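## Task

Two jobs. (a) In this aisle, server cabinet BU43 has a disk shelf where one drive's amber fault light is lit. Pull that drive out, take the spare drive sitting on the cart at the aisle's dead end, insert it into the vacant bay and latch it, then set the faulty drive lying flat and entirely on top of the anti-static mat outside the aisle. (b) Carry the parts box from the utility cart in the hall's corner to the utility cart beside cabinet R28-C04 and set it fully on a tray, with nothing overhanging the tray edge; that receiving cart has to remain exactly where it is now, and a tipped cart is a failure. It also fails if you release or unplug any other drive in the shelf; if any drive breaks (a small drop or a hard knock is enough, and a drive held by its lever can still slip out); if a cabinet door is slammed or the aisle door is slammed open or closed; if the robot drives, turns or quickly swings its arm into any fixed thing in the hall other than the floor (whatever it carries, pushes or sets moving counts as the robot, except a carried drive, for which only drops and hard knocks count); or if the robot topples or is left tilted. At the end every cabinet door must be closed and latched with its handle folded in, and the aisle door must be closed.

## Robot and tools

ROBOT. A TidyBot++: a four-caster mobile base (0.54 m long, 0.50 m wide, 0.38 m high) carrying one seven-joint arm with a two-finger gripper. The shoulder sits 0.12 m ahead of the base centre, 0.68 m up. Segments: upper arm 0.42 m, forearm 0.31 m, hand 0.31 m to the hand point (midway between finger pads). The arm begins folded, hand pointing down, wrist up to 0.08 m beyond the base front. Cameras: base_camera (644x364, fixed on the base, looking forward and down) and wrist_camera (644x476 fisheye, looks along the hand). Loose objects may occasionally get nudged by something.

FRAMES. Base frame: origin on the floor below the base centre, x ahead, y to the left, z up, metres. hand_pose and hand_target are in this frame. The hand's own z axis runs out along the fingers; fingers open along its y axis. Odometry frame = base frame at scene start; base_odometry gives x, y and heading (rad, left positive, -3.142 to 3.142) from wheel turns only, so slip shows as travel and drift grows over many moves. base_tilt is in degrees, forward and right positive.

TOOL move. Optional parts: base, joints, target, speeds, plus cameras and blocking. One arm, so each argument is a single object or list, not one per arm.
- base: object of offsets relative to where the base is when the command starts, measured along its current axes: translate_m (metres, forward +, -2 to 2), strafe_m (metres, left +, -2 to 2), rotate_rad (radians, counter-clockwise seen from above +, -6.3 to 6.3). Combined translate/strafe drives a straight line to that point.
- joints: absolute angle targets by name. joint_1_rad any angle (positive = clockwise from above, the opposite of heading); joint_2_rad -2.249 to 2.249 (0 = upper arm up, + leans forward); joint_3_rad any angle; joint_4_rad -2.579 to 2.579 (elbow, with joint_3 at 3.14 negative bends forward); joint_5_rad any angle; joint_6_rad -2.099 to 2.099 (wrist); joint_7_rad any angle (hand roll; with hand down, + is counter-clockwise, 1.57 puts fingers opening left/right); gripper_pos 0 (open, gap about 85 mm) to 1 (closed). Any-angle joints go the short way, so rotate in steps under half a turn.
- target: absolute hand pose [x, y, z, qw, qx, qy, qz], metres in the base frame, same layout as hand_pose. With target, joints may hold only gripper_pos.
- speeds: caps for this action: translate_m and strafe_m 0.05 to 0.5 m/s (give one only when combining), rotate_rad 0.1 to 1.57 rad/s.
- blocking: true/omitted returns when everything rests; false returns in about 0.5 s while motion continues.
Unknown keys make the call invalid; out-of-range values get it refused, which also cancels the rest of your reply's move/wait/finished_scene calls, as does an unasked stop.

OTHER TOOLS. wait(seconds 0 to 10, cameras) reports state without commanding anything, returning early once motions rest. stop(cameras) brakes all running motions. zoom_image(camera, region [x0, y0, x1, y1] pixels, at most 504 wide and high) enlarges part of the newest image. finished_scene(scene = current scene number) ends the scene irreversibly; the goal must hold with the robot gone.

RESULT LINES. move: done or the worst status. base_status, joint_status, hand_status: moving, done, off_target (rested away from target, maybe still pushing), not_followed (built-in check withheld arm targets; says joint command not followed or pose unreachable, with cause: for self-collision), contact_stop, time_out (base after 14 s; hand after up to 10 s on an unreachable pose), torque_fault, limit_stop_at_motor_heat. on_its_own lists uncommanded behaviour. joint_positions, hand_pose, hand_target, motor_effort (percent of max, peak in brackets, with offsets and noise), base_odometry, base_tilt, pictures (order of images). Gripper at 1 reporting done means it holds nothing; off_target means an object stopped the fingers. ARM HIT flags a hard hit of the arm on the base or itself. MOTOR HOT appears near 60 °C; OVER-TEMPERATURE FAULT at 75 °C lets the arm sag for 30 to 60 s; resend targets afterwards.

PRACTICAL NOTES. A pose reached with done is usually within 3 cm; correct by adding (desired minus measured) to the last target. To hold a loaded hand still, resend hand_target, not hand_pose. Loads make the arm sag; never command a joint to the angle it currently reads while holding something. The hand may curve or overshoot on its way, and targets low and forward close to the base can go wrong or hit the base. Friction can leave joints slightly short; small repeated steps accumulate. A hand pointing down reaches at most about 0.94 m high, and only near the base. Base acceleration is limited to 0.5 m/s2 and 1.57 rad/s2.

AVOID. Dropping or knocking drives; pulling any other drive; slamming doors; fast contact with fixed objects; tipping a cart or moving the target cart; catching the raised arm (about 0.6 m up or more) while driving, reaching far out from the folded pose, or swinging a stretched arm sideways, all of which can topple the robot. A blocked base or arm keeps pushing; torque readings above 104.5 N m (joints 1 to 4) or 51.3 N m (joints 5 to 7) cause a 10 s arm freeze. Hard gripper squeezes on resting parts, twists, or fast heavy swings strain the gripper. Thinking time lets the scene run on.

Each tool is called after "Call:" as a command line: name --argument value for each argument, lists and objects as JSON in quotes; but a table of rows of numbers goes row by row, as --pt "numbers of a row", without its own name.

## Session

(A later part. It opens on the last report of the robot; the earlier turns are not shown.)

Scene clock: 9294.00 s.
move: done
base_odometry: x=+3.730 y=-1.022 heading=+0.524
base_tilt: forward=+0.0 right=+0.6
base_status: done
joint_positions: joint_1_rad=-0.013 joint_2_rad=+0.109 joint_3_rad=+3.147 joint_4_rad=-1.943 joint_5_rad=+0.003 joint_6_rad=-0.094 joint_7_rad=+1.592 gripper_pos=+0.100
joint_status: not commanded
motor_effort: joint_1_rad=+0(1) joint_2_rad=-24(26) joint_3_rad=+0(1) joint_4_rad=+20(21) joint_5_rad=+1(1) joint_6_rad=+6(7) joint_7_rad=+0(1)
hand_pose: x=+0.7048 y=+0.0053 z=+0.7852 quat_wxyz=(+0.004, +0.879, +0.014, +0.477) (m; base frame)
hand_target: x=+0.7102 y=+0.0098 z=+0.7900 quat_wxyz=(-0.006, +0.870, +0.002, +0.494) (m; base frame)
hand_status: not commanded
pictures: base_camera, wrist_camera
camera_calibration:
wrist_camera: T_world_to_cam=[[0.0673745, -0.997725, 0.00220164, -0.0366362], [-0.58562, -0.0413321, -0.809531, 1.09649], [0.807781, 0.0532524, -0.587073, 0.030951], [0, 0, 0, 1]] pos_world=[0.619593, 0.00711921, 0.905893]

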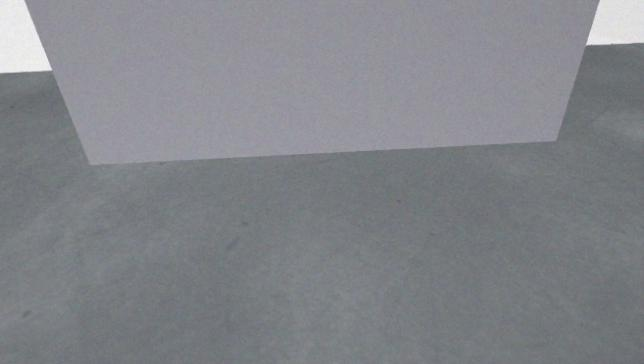

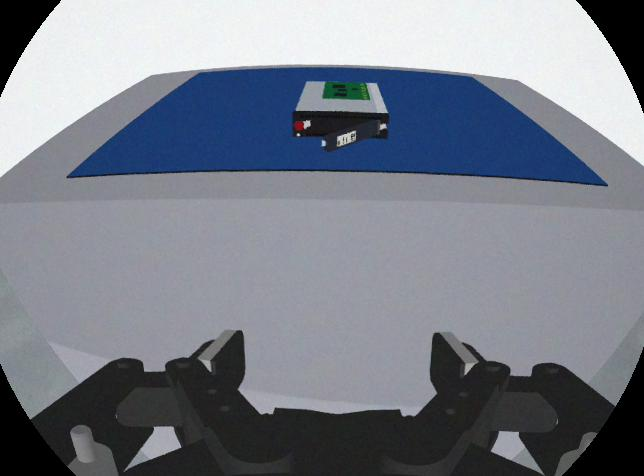

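Call:
move --joints '{"joint_2_rad": -0.33, "joint_4_rad": -2.4, "joint_6_rad": 0.6, "gripper_pos": 0.5}' --base '{"translate_m": -0.15}' --speeds '{"translate_m": 0.15}' --cameras '[]'

Call:
move --base '{"rotate_rad": -2.8}' --speeds '{"rotate_rad": 0.4}'

Scene clock: 9331.97 s.
move: done
base_odometry: x=+3.600 y=-1.097 heading=+0.524
base_tilt: forward=-0.1 right=+0.5
base_status: done
joint_positions: joint_1_rad=-0.013 joint_2_rad=-0.320 joint_3_rad=+3.147 joint_4_rad=-2.380 joint_5_rad=+0.003 joint_6_rad=+0.533 joint_7_rad=+1.592 gripper_pos=+0.500
joint_status: all done
motor_effort: joint_1_rad=+0(2) joint_2_rad=-9(28) joint_3_rad=+0(1) joint_4_rad=+20(22) joint_5_rad=+1(1) joint_6_rad=+8(8) joint_7_rad=+0(1)
hand_pose: x=+0.5752 y=+0.0045 z=+0.9474 quat_wxyz=(+0.005, +0.691, +0.010, +0.723) (m; base frame)
hand_target: x=+0.5683 y=+0.0100 z=+0.9607 quat_wxyz=(-0.012, +0.671, +0.004, +0.742) (m; base frame)
hand_status: not commanded
pictures: none
No camera images: "cameras" was empty.

Scene clock: 9339.53 s.
move: done
base_odometry: x=+3.600 y=-1.097 heading=-2.276
base_tilt: forward=-0.1 right=+0.5
base_status: done
joint_positions: joint_1_rad=-0.013 joint_2_rad=-0.320 joint_3_rad=+3.147 joint_4_rad=-2.380 joint_5_rad=+0.003 joint_6_rad=+0.535 joint_7_rad=+1.592 gripper_pos=+0.500
joint_status: not commanded
motor_effort: joint_1_rad=+0(2) joint_2_rad=-9(10) joint_3_rad=+0(2) joint_4_rad=+21(21) joint_5_rad=+1(1) joint_6_rad=+8(8) joint_7_rad=+0(1)
hand_pose: x=+0.5752 y=+0.0046 z=+0.9480 quat_wxyz=(+0.005, +0.691, +0.010, +0.723) (m; base frame)
hand_target: x=+0.5683 y=+0.0100 z=+0.9607 quat_wxyz=(-0.012, +0.671, +0.004, +0.742) (m; base frame)
hand_status: not commanded
pictures: base_camera, wrist_camera
camera_calibration:
wrist_camera: T_world_to_cam=[[0.0571913, -0.997769, 0.0344392, -0.0537119], [-0.00461412, -0.0347594, -0.999385, 0.998163], [0.998353, 0.0569972, -0.00659177, -0.428641], [0, 0, 0, 1]] pos_world=[0.435612, 0.00553485, 0.996574]

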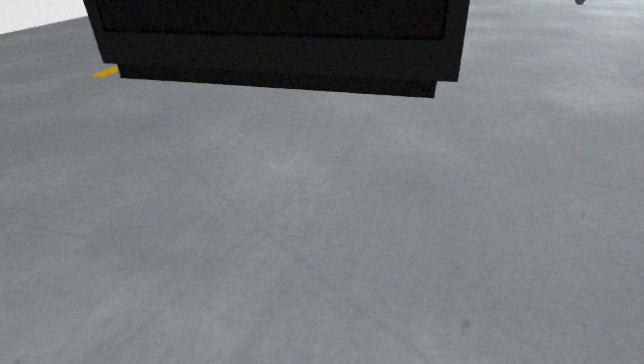

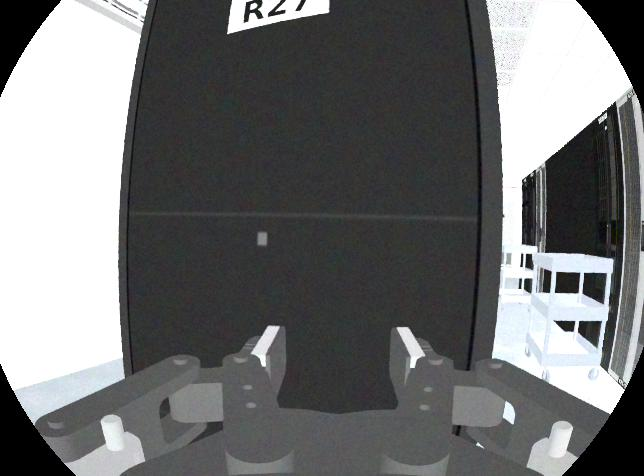

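Call:
zoom_image --camera "wrist_camera" --region '[480, 90, 644, 420]'

Scaled by 1.527.

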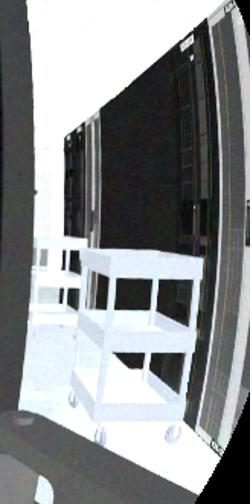

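Call:
move --base '{"rotate_rad": -0.342}' --speeds '{"rotate_rad": 0.3}' --cameras '[]'

Call:
move --base '{"strafe_m": -0.55}' --speeds '{"strafe_m": 0.2}'

Call:
zoom_image --camera "wrist_camera" --region '[180, 60, 644, 420]'

Scene clock: 9354.47 s.
move: done
base_odometry: x=+3.600 y=-1.097 heading=-2.617
base_tilt: forward=-0.1 right=+0.5
base_status: done
joint_positions: joint_1_rad=-0.013 joint_2_rad=-0.320 joint_3_rad=+3.147 joint_4_rad=-2.380 joint_5_rad=+0.003 joint_6_rad=+0.535 joint_7_rad=+1.592 gripper_pos=+0.500
joint_status: not commanded
motor_effort: joint_1_rad=+0(2) joint_2_rad=-9(9) joint_3_rad=+0(3) joint_4_rad=+21(21) joint_5_rad=+1(2) joint_6_rad=+8(8) joint_7_rad=+0(1)
hand_pose: x=+0.5752 y=+0.0047 z=+0.9481 quat_wxyz=(+0.005, +0.690, +0.011, +0.723) (m; base frame)
hand_target: x=+0.5683 y=+0.0100 z=+0.9607 quat_wxyz=(-0.012, +0.671, +0.004, +0.742) (m; base frame)
hand_status: not commanded
pictures: none
No camera images: "cameras" was empty.

Scene clock: 9357.93 s.
move: done
base_odometry: x=+3.324 y=-0.621 heading=-2.618
base_tilt: forward=-0.1 right=+0.6
base_status: done
joint_positions: joint_1_rad=-0.013 joint_2_rad=-0.320 joint_3_rad=+3.147 joint_4_rad=-2.380 joint_5_rad=+0.003 joint_6_rad=+0.535 joint_7_rad=+1.592 gripper_pos=+0.500
joint_status: not commanded
motor_effort: joint_1_rad=-1(2) joint_2_rad=-9(10) joint_3_rad=+0(3) joint_4_rad=+21(21) joint_5_rad=+1(1) joint_6_rad=+7(8) joint_7_rad=+0(1)
hand_pose: x=+0.5752 y=+0.0047 z=+0.9481 quat_wxyz=(+0.005, +0.690, +0.011, +0.723) (m; base frame)
hand_target: x=+0.5683 y=+0.0100 z=+0.9607 quat_wxyz=(-0.012, +0.671, +0.004, +0.742) (m; base frame)
hand_status: not commanded
pictures: base_camera, wrist_camera
camera_calibration:
wrist_camera: T_world_to_cam=[[0.057476, -0.997748, 0.034562, -0.0538593], [-0.00419728, -0.0348604, -0.999383, 0.997983], [0.998338, 0.0572955, -0.00619147, -0.429042], [0, 0, 0, 1]] pos_world=[0.435613, 0.00563427, 0.996573]

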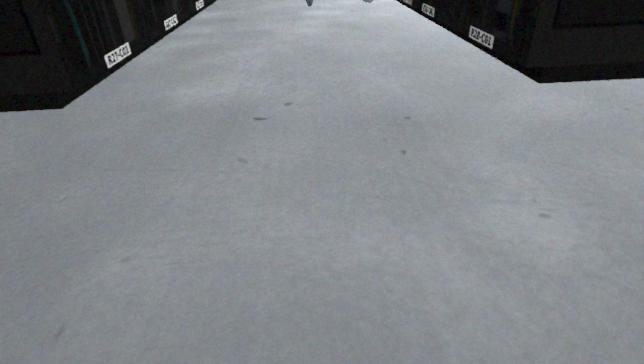

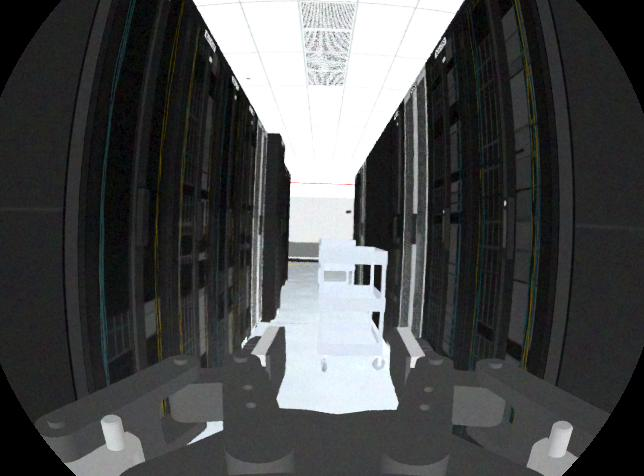

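Scaled by 1.086.

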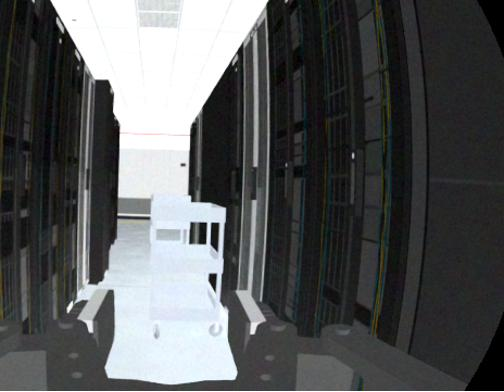

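Call:
zoom_image --camera "base_camera" --region '[380, 0, 540, 80]'

Call:
zoom_image --camera "wrist_camera" --region '[270, 180, 430, 400]'

Scaled by 3.150.

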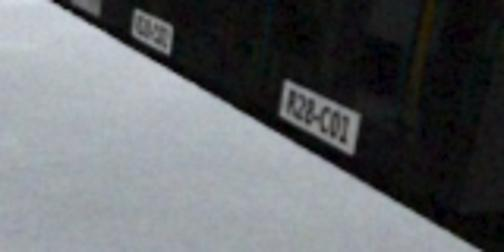

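Scaled by 2.291.

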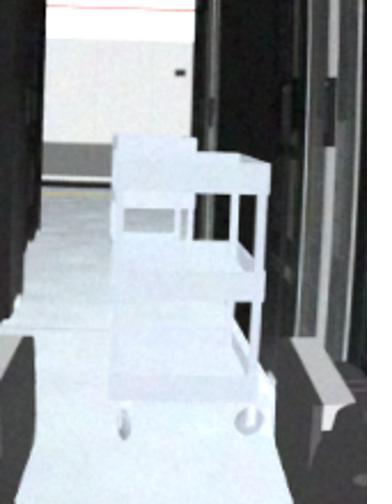

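Call:
move --base '{"translate_m": 1.1, "strafe_m": 0.06}' --speeds '{"translate_m": 0.25}'

Call:
zoom_image --camera "base_camera" --region '[300, 0, 644, 140]'

Call:
zoom_image --camera "wrist_camera" --region '[250, 180, 450, 440]'

Scene clock: 9389.70 s.
move: done
base_odometry: x=+2.401 y=-1.223 heading=-2.618
base_tilt: forward=-0.1 right=+0.5
base_status: done
joint_positions: joint_1_rad=-0.013 joint_2_rad=-0.321 joint_3_rad=+3.147 joint_4_rad=-2.380 joint_5_rad=+0.003 joint_6_rad=+0.538 joint_7_rad=+1.592 gripper_pos=+0.500
joint_status: not commanded
motor_effort: joint_1_rad=+0(1) joint_2_rad=-8(11) joint_3_rad=+1(1) joint_4_rad=+20(21) joint_5_rad=+1(1) joint_6_rad=+7(8) joint_7_rad=+0(1)
hand_pose: x=+0.5747 y=+0.0047 z=+0.9489 quat_wxyz=(+0.005, +0.689, +0.011, +0.724) (m; base frame)
hand_target: x=+0.5683 y=+0.0100 z=+0.9607 quat_wxyz=(-0.012, +0.671, +0.004, +0.742) (m; base frame)
hand_status: not commanded
pictures: base_camera, wrist_camera
camera_calibration:
wrist_camera: T_world_to_cam=[[0.0573855, -0.997748, 0.0347111, -0.0539483], [-0.00159424, -0.0348599, -0.999391, 0.997253], [0.998351, 0.0572952, -0.00359111, -0.431046], [0, 0, 0, 1]] pos_world=[0.435021, 0.00563427, 0.996971]

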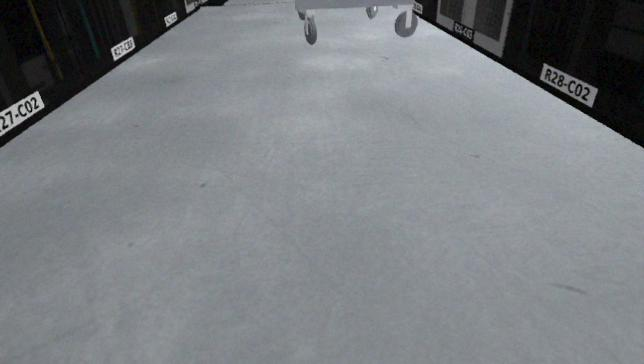

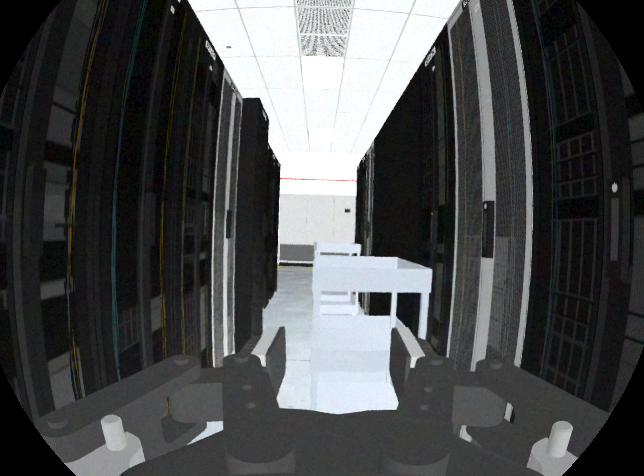

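Scaled by 1.465.

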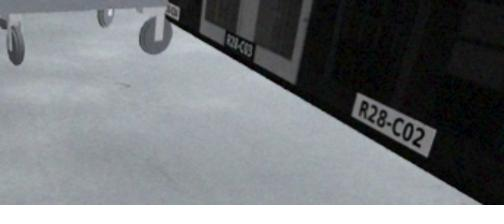

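Scaled by 1.938.

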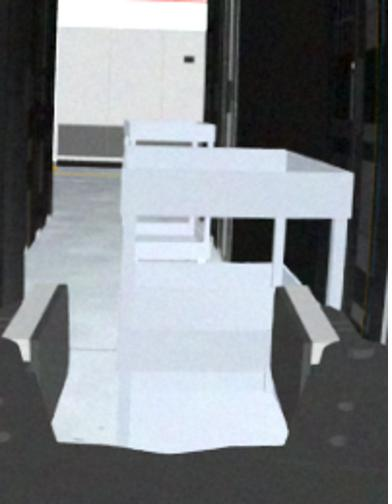

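Call:
move --base '{"translate_m": 0.55}' --speeds '{"translate_m": 0.2}'

Call:
zoom_image --camera "base_camera" --region '[250, 0, 644, 140]'

Call:
zoom_image --camera "wrist_camera" --region '[250, 180, 550, 440]'

Scene clock: 9450.93 s.
move: done
base_odometry: x=+1.925 y=-1.498 heading=-2.618
base_tilt: forward=-0.1 right=+0.5
base_status: done
joint_positions: joint_1_rad=-0.013 joint_2_rad=-0.323 joint_3_rad=+3.147 joint_4_rad=-2.381 joint_5_rad=+0.003 joint_6_rad=+0.539 joint_7_rad=+1.592 gripper_pos=+0.500
joint_status: not commanded
motor_effort: joint_1_rad=+0(1) joint_2_rad=-9(11) joint_3_rad=+0(1) joint_4_rad=+21(21) joint_5_rad=+1(1) joint_6_rad=+7(8) joint_7_rad=+0(1)
hand_pose: x=+0.5742 y=+0.0047 z=+0.9494 quat_wxyz=(+0.005, +0.689, +0.011, +0.725) (m; base frame)
hand_target: x=+0.5683 y=+0.0100 z=+0.9607 quat_wxyz=(-0.012, +0.671, +0.004, +0.742) (m; base frame)
hand_status: not commanded
pictures: base_camera, wrist_camera
camera_calibration:
wrist_camera: T_world_to_cam=[[0.0573231, -0.997752, 0.0347144, -0.0539003], [0.000201884, -0.0347599, -0.999396, 0.996774], [0.998356, 0.0572954, -0.00179112, -0.432248], [0, 0, 0, 1]] pos_world=[0.434426, 0.00563456, 0.997269]

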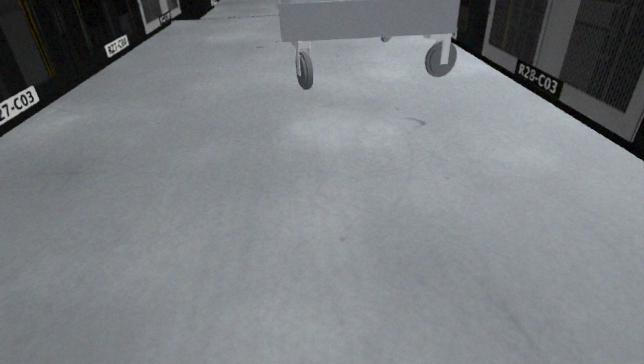

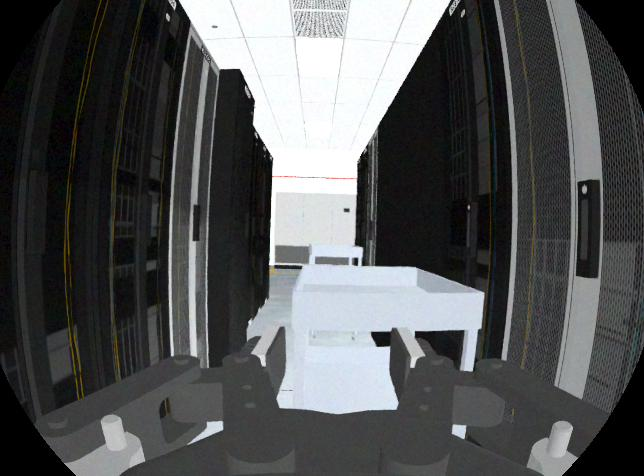

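Scaled by 1.279.

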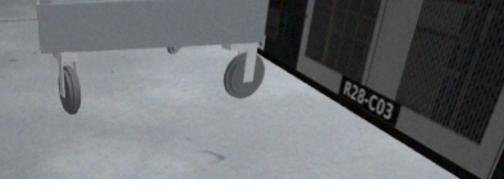

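Scaled by 1.680.

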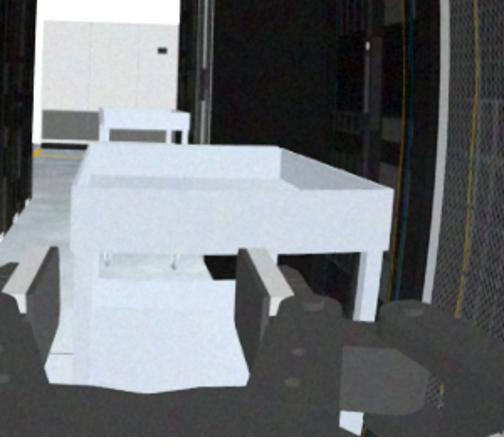

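Call:
move --base '{"translate_m": -1.65}' --speeds '{"translate_m": 0.35}' --cameras '[]'

Call:
move --base '{"rotate_rad": -1.571}' --speeds '{"rotate_rad": 0.4}'

Call:
zoom_image --camera "wrist_camera" --region '[180, 100, 480, 360]'

Scene clock: 9528.33 s.
move: done
base_odometry: x=+3.354 y=-0.673 heading=-2.618
base_tilt: forward=-0.2 right=+0.5
base_status: done
joint_positions: joint_1_rad=-0.013 joint_2_rad=-0.324 joint_3_rad=+3.147 joint_4_rad=-2.382 joint_5_rad=+0.003 joint_6_rad=+0.540 joint_7_rad=+1.592 gripper_pos=+0.500
joint_status: not commanded
motor_effort: joint_1_rad=+0(3) joint_2_rad=-9(13) joint_3_rad=+1(3) joint_4_rad=+20(21) joint_5_rad=+1(2) joint_6_rad=+8(8) joint_7_rad=+0(1)
hand_pose: x=+0.5736 y=+0.0047 z=+0.9501 quat_wxyz=(+0.005, +0.688, +0.010, +0.726) (m; base frame)
hand_target: x=+0.5683 y=+0.0100 z=+0.9607 quat_wxyz=(-0.012, +0.671, +0.004, +0.742) (m; base frame)
hand_status: not commanded
pictures: none
No camera images: "cameras" was empty.

Scene clock: 9532.80 s.
move: done
base_odometry: x=+3.354 y=-0.673 heading=+2.095
base_tilt: forward=-0.1 right=+0.5
base_status: done
joint_positions: joint_1_rad=-0.013 joint_2_rad=-0.324 joint_3_rad=+3.147 joint_4_rad=-2.382 joint_5_rad=+0.003 joint_6_rad=+0.540 joint_7_rad=+1.592 gripper_pos=+0.500
joint_status: not commanded
motor_effort: joint_1_rad=+0(2) joint_2_rad=-9(9) joint_3_rad=+0(2) joint_4_rad=+21(21) joint_5_rad=+1(1) joint_6_rad=+7(8) joint_7_rad=+0(1)
hand_pose: x=+0.5736 y=+0.0047 z=+0.9501 quat_wxyz=(+0.005, +0.688, +0.011, +0.726) (m; base frame)
hand_target: x=+0.5683 y=+0.0100 z=+0.9607 quat_wxyz=(-0.012, +0.671, +0.004, +0.742) (m; base frame)
hand_status: not commanded
pictures: base_camera, wrist_camera
camera_calibration:
wrist_camera: T_world_to_cam=[[0.0573487, -0.997746, 0.034835, -0.0540059], [0.00230772, -0.0347598, -0.999393, 0.996256], [0.998352, 0.0573943, 0.000309087, -0.433649], [0, 0, 0, 1]] pos_world=[0.433732, 0.00563447, 0.997667]

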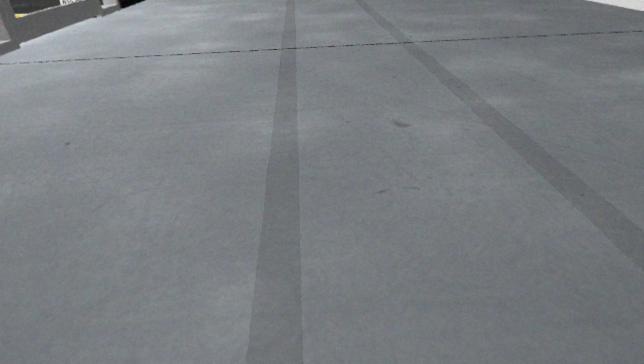

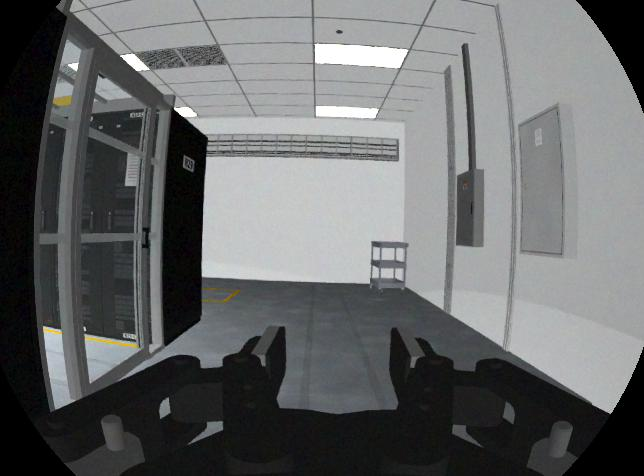

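Scaled by 1.680.

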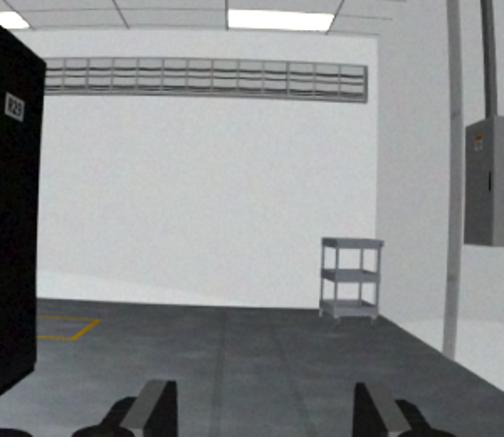

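Call:
move --base '{"translate_m": 2.0}' --speeds '{"translate_m": 0.4}' --cameras '["wrist_camera"]'

Call:
move --base '{"translate_m": 2.0}' --speeds '{"translate_m": 0.4}'

Call:
zoom_image --camera "wrist_camera" --region '[300, 180, 550, 420]'

Scene clock: 9553.13 s.
move: done
base_odometry: x=+2.354 y=+1.059 heading=+2.094
base_tilt: forward=-0.1 right=+0.5
base_status: done
joint_positions: joint_1_rad=-0.013 joint_2_rad=-0.325 joint_3_rad=+3.147 joint_4_rad=-2.382 joint_5_rad=+0.003 joint_6_rad=+0.541 joint_7_rad=+1.592 gripper_pos=+0.500
joint_status: not commanded
motor_effort: joint_1_rad=+0(1) joint_2_rad=-8(12) joint_3_rad=+1(1) joint_4_rad=+21(21) joint_5_rad=+1(1) joint_6_rad=+7(8) joint_7_rad=+0(1)
hand_pose: x=+0.5734 y=+0.0047 z=+0.9504 quat_wxyz=(+0.005, +0.688, +0.011, +0.726) (m; base frame)
hand_target: x=+0.5683 y=+0.0100 z=+0.9607 quat_wxyz=(-0.012, +0.671, +0.004, +0.742) (m; base frame)
hand_status: not commanded
pictures: wrist_camera
camera_calibration:
wrist_camera: T_world_to_cam=[[0.0573133, -0.997746, 0.034892, -0.0540431], [0.00330881, -0.0347594, -0.99939, 0.996019], [0.998351, 0.0573938, 0.00130918, -0.43445], [0, 0, 0, 1]] pos_world=[0.433535, 0.00563447, 0.997866]

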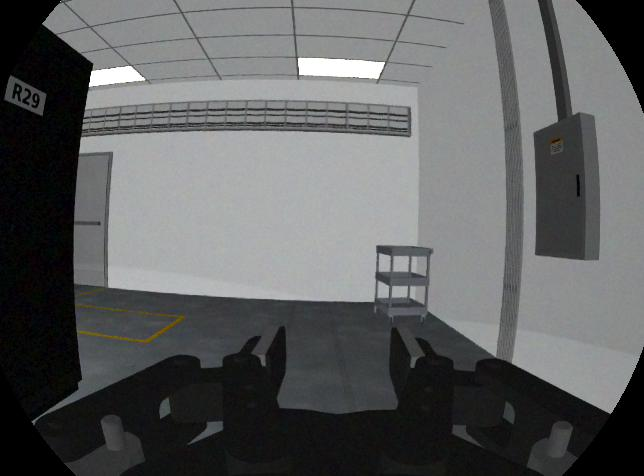

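Scene clock: 9559.20 s.
move: done
base_odometry: x=+1.354 y=+2.791 heading=+2.094
base_tilt: forward=-0.1 right=+0.5
base_status: done
joint_positions: joint_1_rad=-0.013 joint_2_rad=-0.326 joint_3_rad=+3.147 joint_4_rad=-2.383 joint_5_rad=+0.003 joint_6_rad=+0.541 joint_7_rad=+1.592 gripper_pos=+0.500
joint_status: not commanded
motor_effort: joint_1_rad=+0(1) joint_2_rad=-8(12) joint_3_rad=+0(1) joint_4_rad=+21(21) joint_5_rad=+1(1) joint_6_rad=+7(8) joint_7_rad=+0(1)
hand_pose: x=+0.5731 y=+0.0047 z=+0.9508 quat_wxyz=(+0.005, +0.687, +0.010, +0.726) (m; base frame)
hand_target: x=+0.5683 y=+0.0100 z=+0.9607 quat_wxyz=(-0.012, +0.671, +0.004, +0.742) (m; base frame)
hand_status: not commanded
pictures: base_camera, wrist_camera
camera_calibration:
wrist_camera: T_world_to_cam=[[0.0572778, -0.997746, 0.034949, -0.0540688], [0.00430989, -0.0347591, -0.999386, 0.995782], [0.998349, 0.0573933, 0.00230925, -0.435051], [0, 0, 0, 1]] pos_world=[0.433138, 0.00563447, 0.998065]

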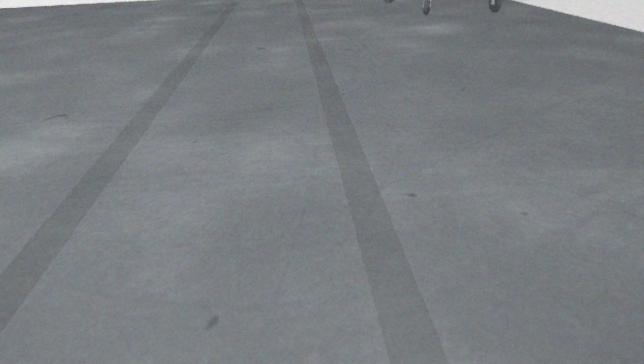

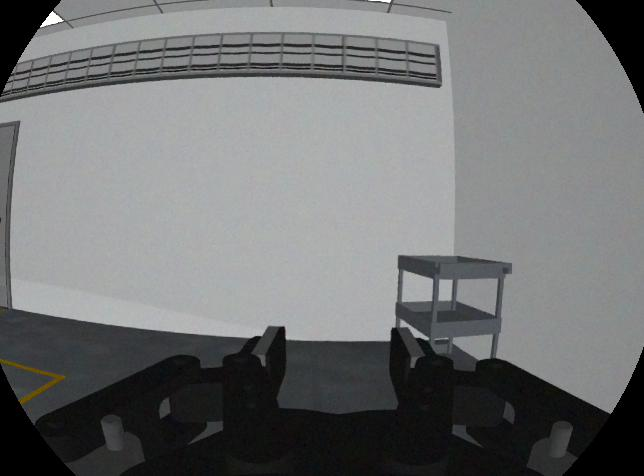

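Scaled by 2.016.

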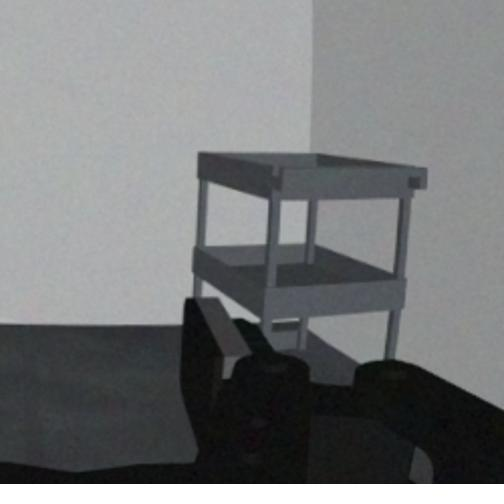

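Call:
move --base '{"translate_m": 0.8, "strafe_m": -0.55}' --speeds '{"translate_m": 0.3}'

Call:
zoom_image --camera "wrist_camera" --region '[200, 200, 560, 460]'

Scene clock: 9573.27 s.
move: done
base_odometry: x=+1.431 y=+3.759 heading=+2.094
base_tilt: forward=-0.1 right=+0.6
base_status: done
joint_positions: joint_1_rad=-0.013 joint_2_rad=-0.326 joint_3_rad=+3.147 joint_4_rad=-2.383 joint_5_rad=+0.003 joint_6_rad=+0.541 joint_7_rad=+1.592 gripper_pos=+0.500
joint_status: not commanded
motor_effort: joint_1_rad=+0(1) joint_2_rad=-9(10) joint_3_rad=+1(1) joint_4_rad=+21(21) joint_5_rad=+1(1) joint_6_rad=+8(8) joint_7_rad=+0(1)
hand_pose: x=+0.5731 y=+0.0047 z=+0.9508 quat_wxyz=(+0.005, +0.687, +0.010, +0.726) (m; base frame)
hand_target: x=+0.5683 y=+0.0100 z=+0.9607 quat_wxyz=(-0.012, +0.671, +0.004, +0.742) (m; base frame)
hand_status: not commanded
pictures: base_camera, wrist_camera
camera_calibration:
wrist_camera: T_world_to_cam=[[0.0572743, -0.997746, 0.0349547, -0.054073], [0.00440999, -0.034759, -0.999386, 0.995738], [0.998349, 0.0573932, 0.00240925, -0.435151], [0, 0, 0, 1]] pos_world=[0.433139, 0.00563447, 0.998065]

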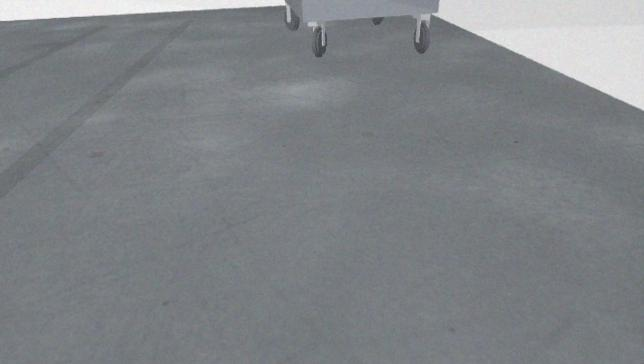

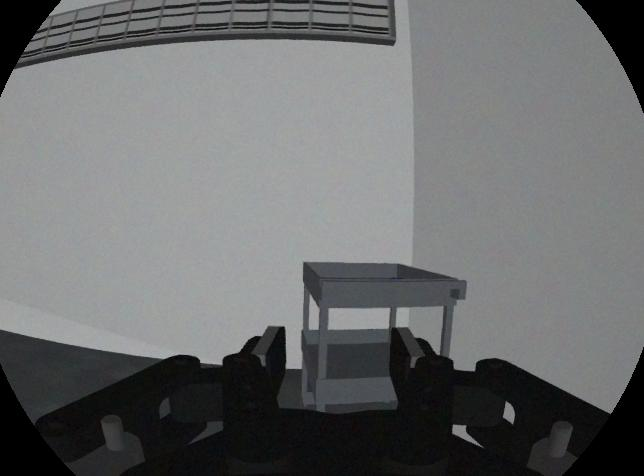

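Scaled by 1.400.

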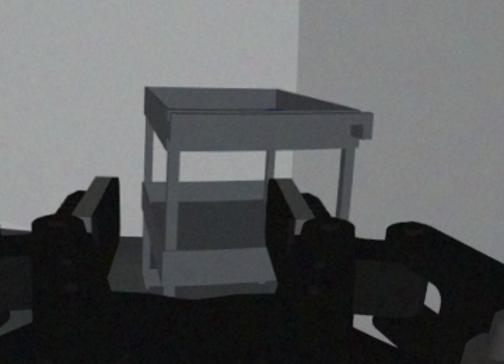

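Call:
move --joints '{"joint_2_rad": 0.0, "joint_4_rad": -1.0, "joint_6_rad": -1.25}'

Call:
zoom_image --camera "wrist_camera" --region '[230, 60, 470, 260]'

Scene clock: 9585.17 s.
move: done
base_odometry: x=+1.431 y=+3.759 heading=+2.094
base_tilt: forward=-0.1 right=+0.5
base_status: not commanded
joint_positions: joint_1_rad=-0.013 joint_2_rad=-0.022 joint_3_rad=+3.147 joint_4_rad=-1.019 joint_5_rad=+0.003 joint_6_rad=-1.193 joint_7_rad=+1.592 gripper_pos=+0.500
joint_status: all done
motor_effort: joint_1_rad=+0(1) joint_2_rad=-18(19) joint_3_rad=+0(1) joint_4_rad=+19(23) joint_5_rad=+1(1) joint_6_rad=+6(9) joint_7_rad=+0(1)
hand_pose: x=+0.6273 y=+0.0041 z=+1.0928 quat_wxyz=(+0.005, +0.889, +0.012, +0.458) (m; base frame)
hand_target: x=+0.6257 y=+0.0052 z=+1.0769 quat_wxyz=(-0.002, +0.902, -0.004, +0.431) (m; base frame)
hand_status: not commanded
pictures: base_camera, wrist_camera
camera_calibration:
wrist_camera: T_world_to_cam=[[0.0647709, -0.997899, -0.00129674, -0.0278577], [-0.619926, -0.0392193, -0.78368, 1.29335], [0.781983, 0.0515636, -0.621164, 0.327716], [0, 0, 0, 1]] pos_world=[0.547318, 0.00602706, 1.2171]

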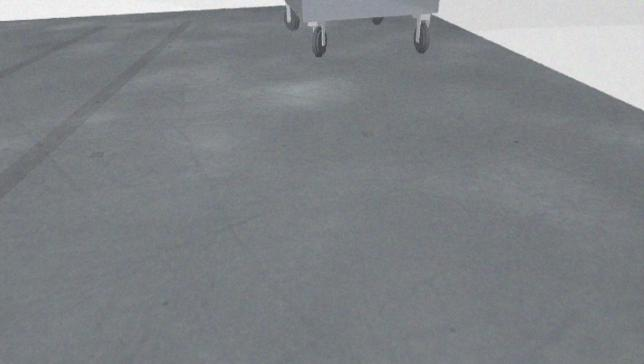

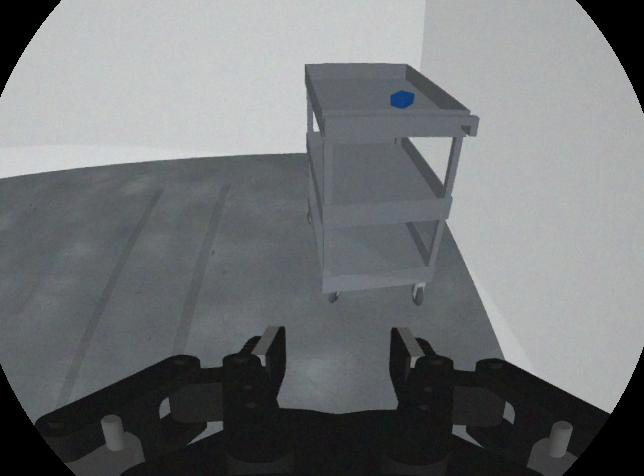

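Scaled by 2.100.

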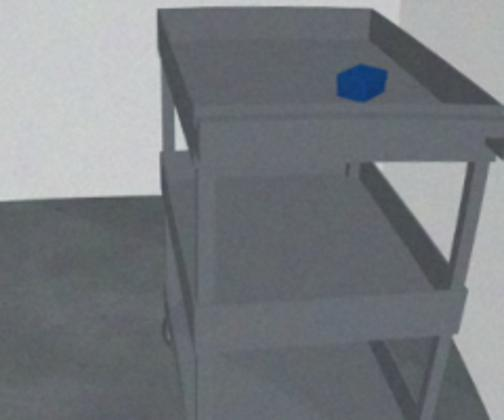

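Call:
move --base '{"translate_m": 0.95, "strafe_m": -0.2}' --speeds '{"translate_m": 0.2}'

Call:
zoom_image --camera "wrist_camera" --region '[180, 100, 540, 380]'

Scene clock: 9617.50 s.
move: done
base_odometry: x=+1.129 y=+4.682 heading=+2.094
base_tilt: forward=-0.1 right=+0.5
base_status: done
joint_positions: joint_1_rad=-0.013 joint_2_rad=-0.004 joint_3_rad=+3.147 joint_4_rad=-1.017 joint_5_rad=+0.003 joint_6_rad=-1.197 joint_7_rad=+1.592 gripper_pos=+0.500
joint_status: not commanded
motor_effort: joint_1_rad=+0(1) joint_2_rad=-19(22) joint_3_rad=+0(2) joint_4_rad=+19(20) joint_5_rad=+1(1) joint_6_rad=+6(6) joint_7_rad=+0(1)
hand_pose: x=+0.6339 y=+0.0042 z=+1.0834 quat_wxyz=(+0.004, +0.893, +0.012, +0.449) (m; base frame)
hand_target: x=+0.6257 y=+0.0052 z=+1.0769 quat_wxyz=(-0.002, +0.902, -0.004, +0.431) (m; base frame)
hand_status: not commanded
pictures: base_camera, wrist_camera
camera_calibration:
wrist_camera: T_world_to_cam=[[0.0647038, -0.997902, -0.00234304, -0.0270595], [-0.635868, -0.0394198, -0.77079, 1.28618], [0.769081, 0.0513629, -0.637084, 0.342102], [0, 0, 0, 1]] pos_world=[0.556484, 0.00612666, 1.20926]

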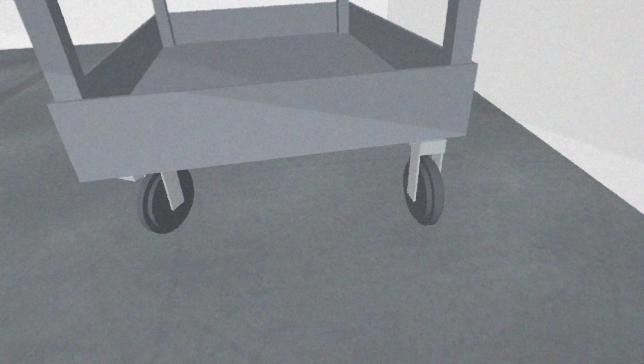

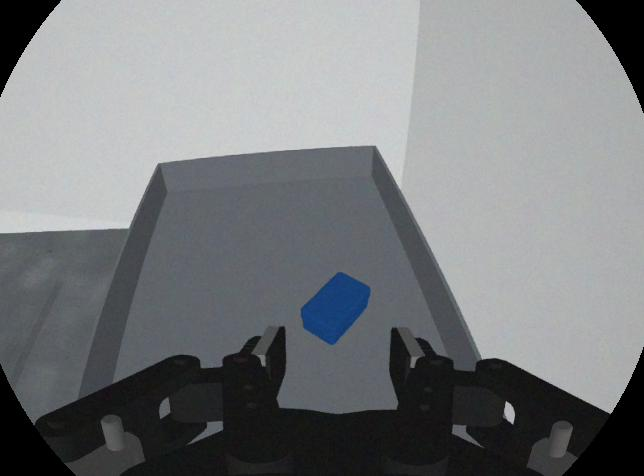

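Scaled by 1.400.

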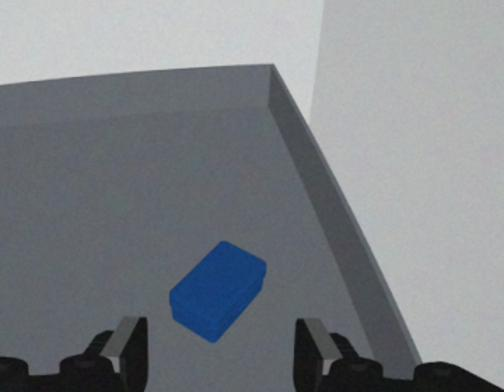

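Call:
move --base '{"translate_m": 0.25}' --speeds '{"translate_m": 0.08}'

Call:
zoom_image --camera "wrist_camera" --region '[180, 200, 540, 440]'

Scene clock: 9669.17 s.
move: done
base_odometry: x=+1.004 y=+4.899 heading=+2.094
base_tilt: forward=-0.1 right=+0.5
base_status: done
joint_positions: joint_1_rad=-0.013 joint_2_rad=+0.000 joint_3_rad=+3.147 joint_4_rad=-1.016 joint_5_rad=+0.003 joint_6_rad=-1.198 joint_7_rad=+1.592 gripper_pos=+0.500
joint_status: not commanded
motor_effort: joint_1_rad=+0(1) joint_2_rad=-19(22) joint_3_rad=+0(1) joint_4_rad=+19(20) joint_5_rad=+1(1) joint_6_rad=+6(6) joint_7_rad=+0(1)
hand_pose: x=+0.6352 y=+0.0042 z=+1.0816 quat_wxyz=(+0.004, +0.894, +0.012, +0.447) (m; base frame)
hand_target: x=+0.6257 y=+0.0052 z=+1.0769 quat_wxyz=(-0.002, +0.902, -0.004, +0.431) (m; base frame)
hand_status: not commanded
pictures: base_camera, wrist_camera
camera_calibration:
wrist_camera: T_world_to_cam=[[0.0646887, -0.997902, -0.0026145, -0.0268427], [-0.639046, -0.0394134, -0.768158, 1.28476], [0.766444, 0.0513619, -0.640255, 0.345076], [0, 0, 0, 1]] pos_world=[0.558277, 0.00612668, 1.20777]

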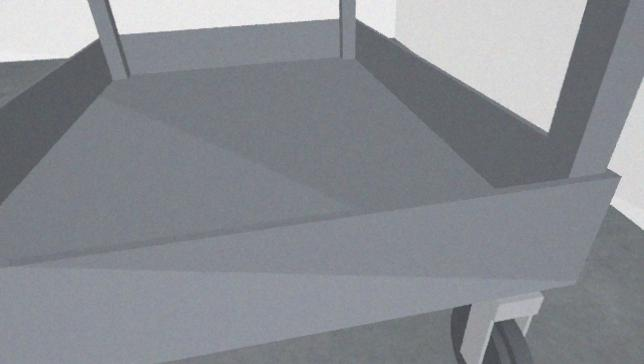

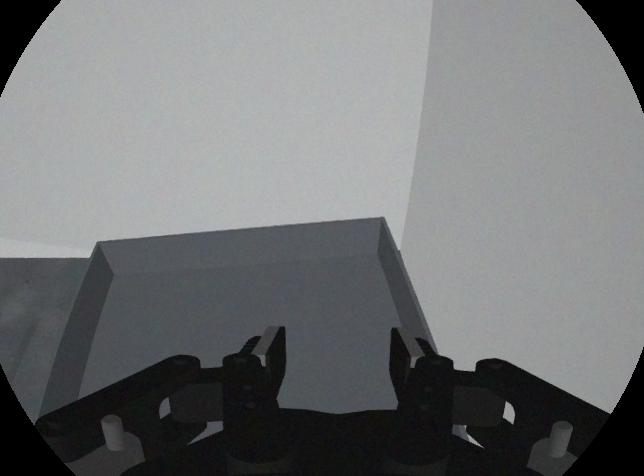

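Scaled by 1.400.

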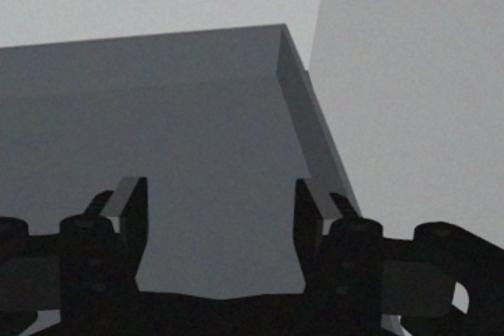

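Call:
move --joints '{"joint_2_rad": 0.375, "joint_4_rad": -0.69, "joint_6_rad": -1.80, "joint_7_rad": 1.55, "gripper_pos": 0.0}'

Call:
zoom_image --camera "wrist_camera" --region '[180, 150, 500, 440]'

Scene clock: 9679.43 s.
move: done
base_odometry: x=+1.004 y=+4.899 heading=+2.094
base_tilt: forward=-0.1 right=+0.5
base_status: not commanded
joint_positions: joint_1_rad=-0.013 joint_2_rad=+0.378 joint_3_rad=+3.147 joint_4_rad=-0.709 joint_5_rad=+0.003 joint_6_rad=-1.740 joint_7_rad=+1.592 gripper_pos=+0.000
joint_status: all done
motor_effort: joint_1_rad=+0(1) joint_2_rad=-30(35) joint_3_rad=+0(0) joint_4_rad=+17(19) joint_5_rad=+1(1) joint_6_rad=+2(7) joint_7_rad=+0(1)
hand_pose: x=+0.6488 y=+0.0050 z=+0.9231 quat_wxyz=(+0.003, +0.988, +0.014, +0.157) (m; base frame)
hand_target: x=+0.6331 y=+0.0053 z=+0.9262 quat_wxyz=(+0.003, +0.990, -0.005, +0.138) (m; base frame)
hand_status: not commanded
pictures: base_camera, wrist_camera
camera_calibration:
wrist_camera: T_world_to_cam=[[0.0516448, -0.998104, -0.0334968, 0.00955563], [-0.964681, -0.0411836, -0.260183, 0.91419], [0.25831, 0.0457508, -0.964978, 0.862502], [0, 0, 0, 1]] pos_world=[0.658615, 0.00772694, 1.07047]

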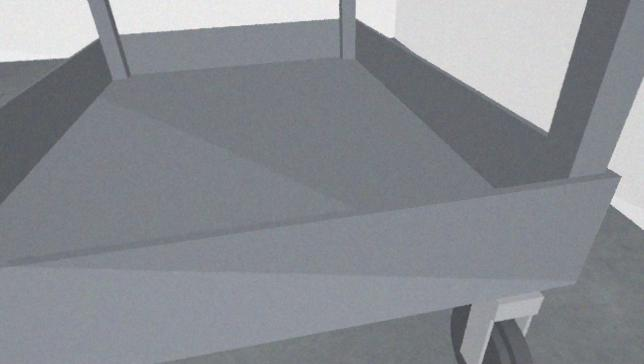

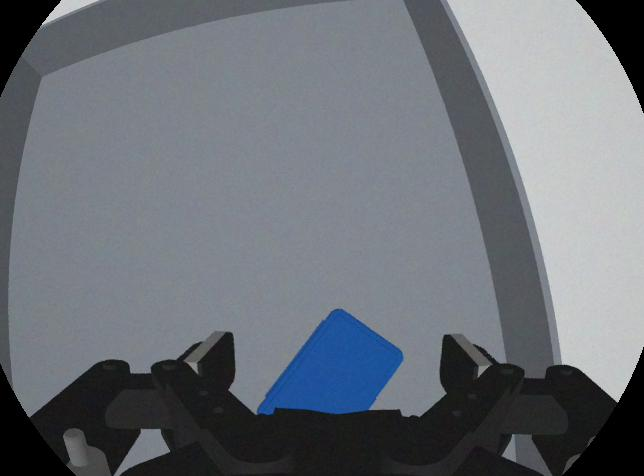

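Scaled by 1.575.

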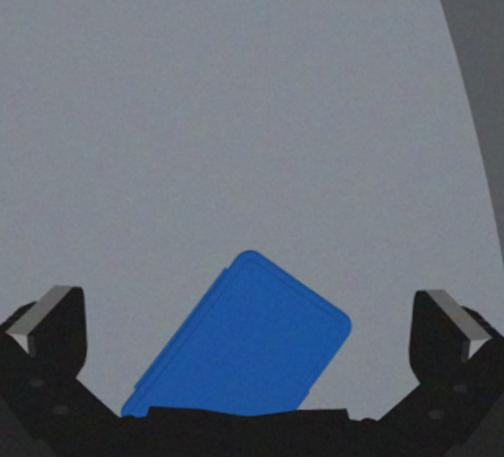

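Call:
move --joints '{"joint_2_rad": 0.448, "joint_4_rad": -0.745, "joint_6_rad": -1.90, "joint_7_rad": 0.935}' --cameras '["wrist_camera"]'

Call:
zoom_image --camera "wrist_camera" --region '[180, 150, 500, 440]'

Scene clock: 9717.10 s.
move: done
base_odometry: x=+1.004 y=+4.899 heading=+2.094
base_tilt: forward=+0.0 right=+0.5
base_status: not commanded
joint_positions: joint_1_rad=-0.013 joint_2_rad=+0.441 joint_3_rad=+3.147 joint_4_rad=-0.728 joint_5_rad=+0.003 joint_6_rad=-1.841 joint_7_rad=+0.975 gripper_pos=+0.000
joint_status: all done
motor_effort: joint_1_rad=+0(2) joint_2_rad=-32(34) joint_3_rad=+0(0) joint_4_rad=+16(18) joint_5_rad=+1(1) joint_6_rad=+0(2) joint_7_rad=+0(1)
hand_pose: x=+0.6285 y=+0.0049 z=+0.8767 quat_wxyz=(-0.017, +0.955, -0.290, +0.063) (m; base frame)
hand_target: x=+0.6085 y=+0.0050 z=+0.8661 quat_wxyz=(-0.002, +0.951, -0.308, +0.025) (m; base frame)
hand_status: not commanded
pictures: wrist_camera
camera_calibration:
wrist_camera: T_world_to_cam=[[-0.535084, -0.836543, -0.117815, 0.45097], [-0.836897, 0.543929, -0.0611928, 0.624892], [0.115274, 0.065856, -0.991148, 0.935731], [0, 0, 0, 1]] pos_world=[0.656412, -0.0242644, 1.01882]

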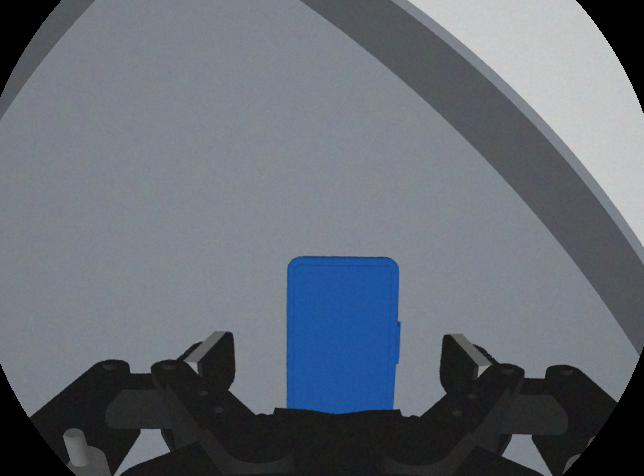

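Scaled by 1.575.

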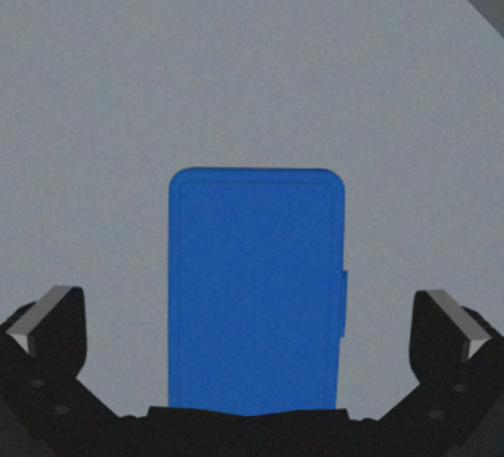

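Call:
move --joints '{"joint_2_rad": 0.462, "joint_4_rad": -0.81, "joint_6_rad": -1.77}' --cameras '["wrist_camera"]'

Call:
zoom_image --camera "wrist_camera" --region '[180, 150, 500, 440]'

Scene clock: 9741.77 s.
move: done
base_odometry: x=+1.004 y=+4.899 heading=+2.094
base_tilt: forward=+0.0 right=+0.4
base_status: not commanded
joint_positions: joint_1_rad=-0.013 joint_2_rad=+0.453 joint_3_rad=+3.147 joint_4_rad=-0.790 joint_5_rad=+0.003 joint_6_rad=-1.799 joint_7_rad=+0.975 gripper_pos=+0.000
joint_status: all done
motor_effort: joint_1_rad=+0(1) joint_2_rad=-32(34) joint_3_rad=+0(0) joint_4_rad=+17(18) joint_5_rad=+1(1) joint_6_rad=+0(2) joint_7_rad=+0(1)
hand_pose: x=+0.6316 y=+0.0049 z=+0.8511 quat_wxyz=(-0.012, +0.956, -0.290, +0.048) (m; base frame)
hand_target: x=+0.6379 y=+0.0053 z=+0.8413 quat_wxyz=(-0.010, +0.951, -0.307, +0.049) (m; base frame)
hand_status: not commanded
pictures: wrist_camera
camera_calibration:
wrist_camera: T_world_to_cam=[[-0.538583, -0.83662, -0.0999724, 0.436596], [-0.838499, 0.543846, -0.0339255, 0.603741], [0.0827524, 0.065555, -0.994412, 0.933379], [0, 0, 0, 1]] pos_world=[0.66414, -0.0242643, 0.992293]

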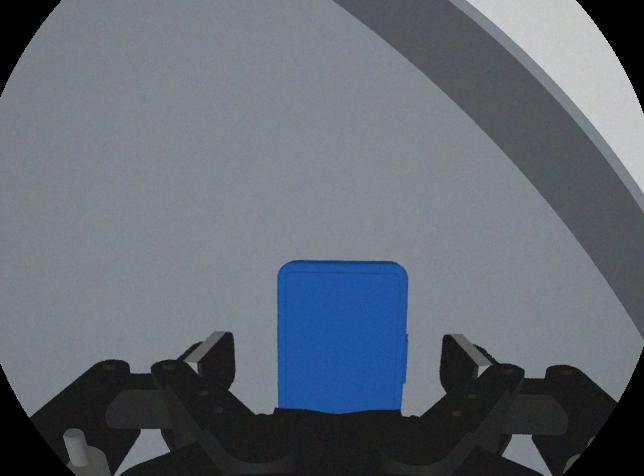

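Scaled by 1.575.

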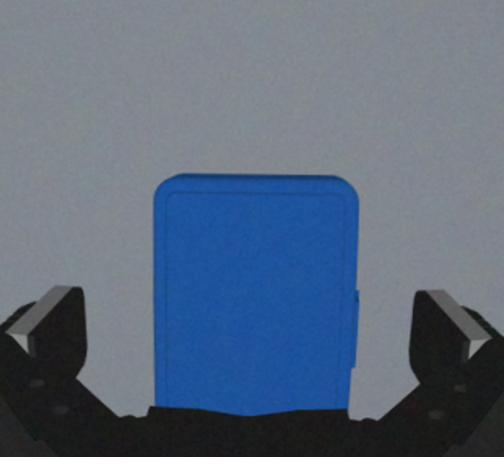

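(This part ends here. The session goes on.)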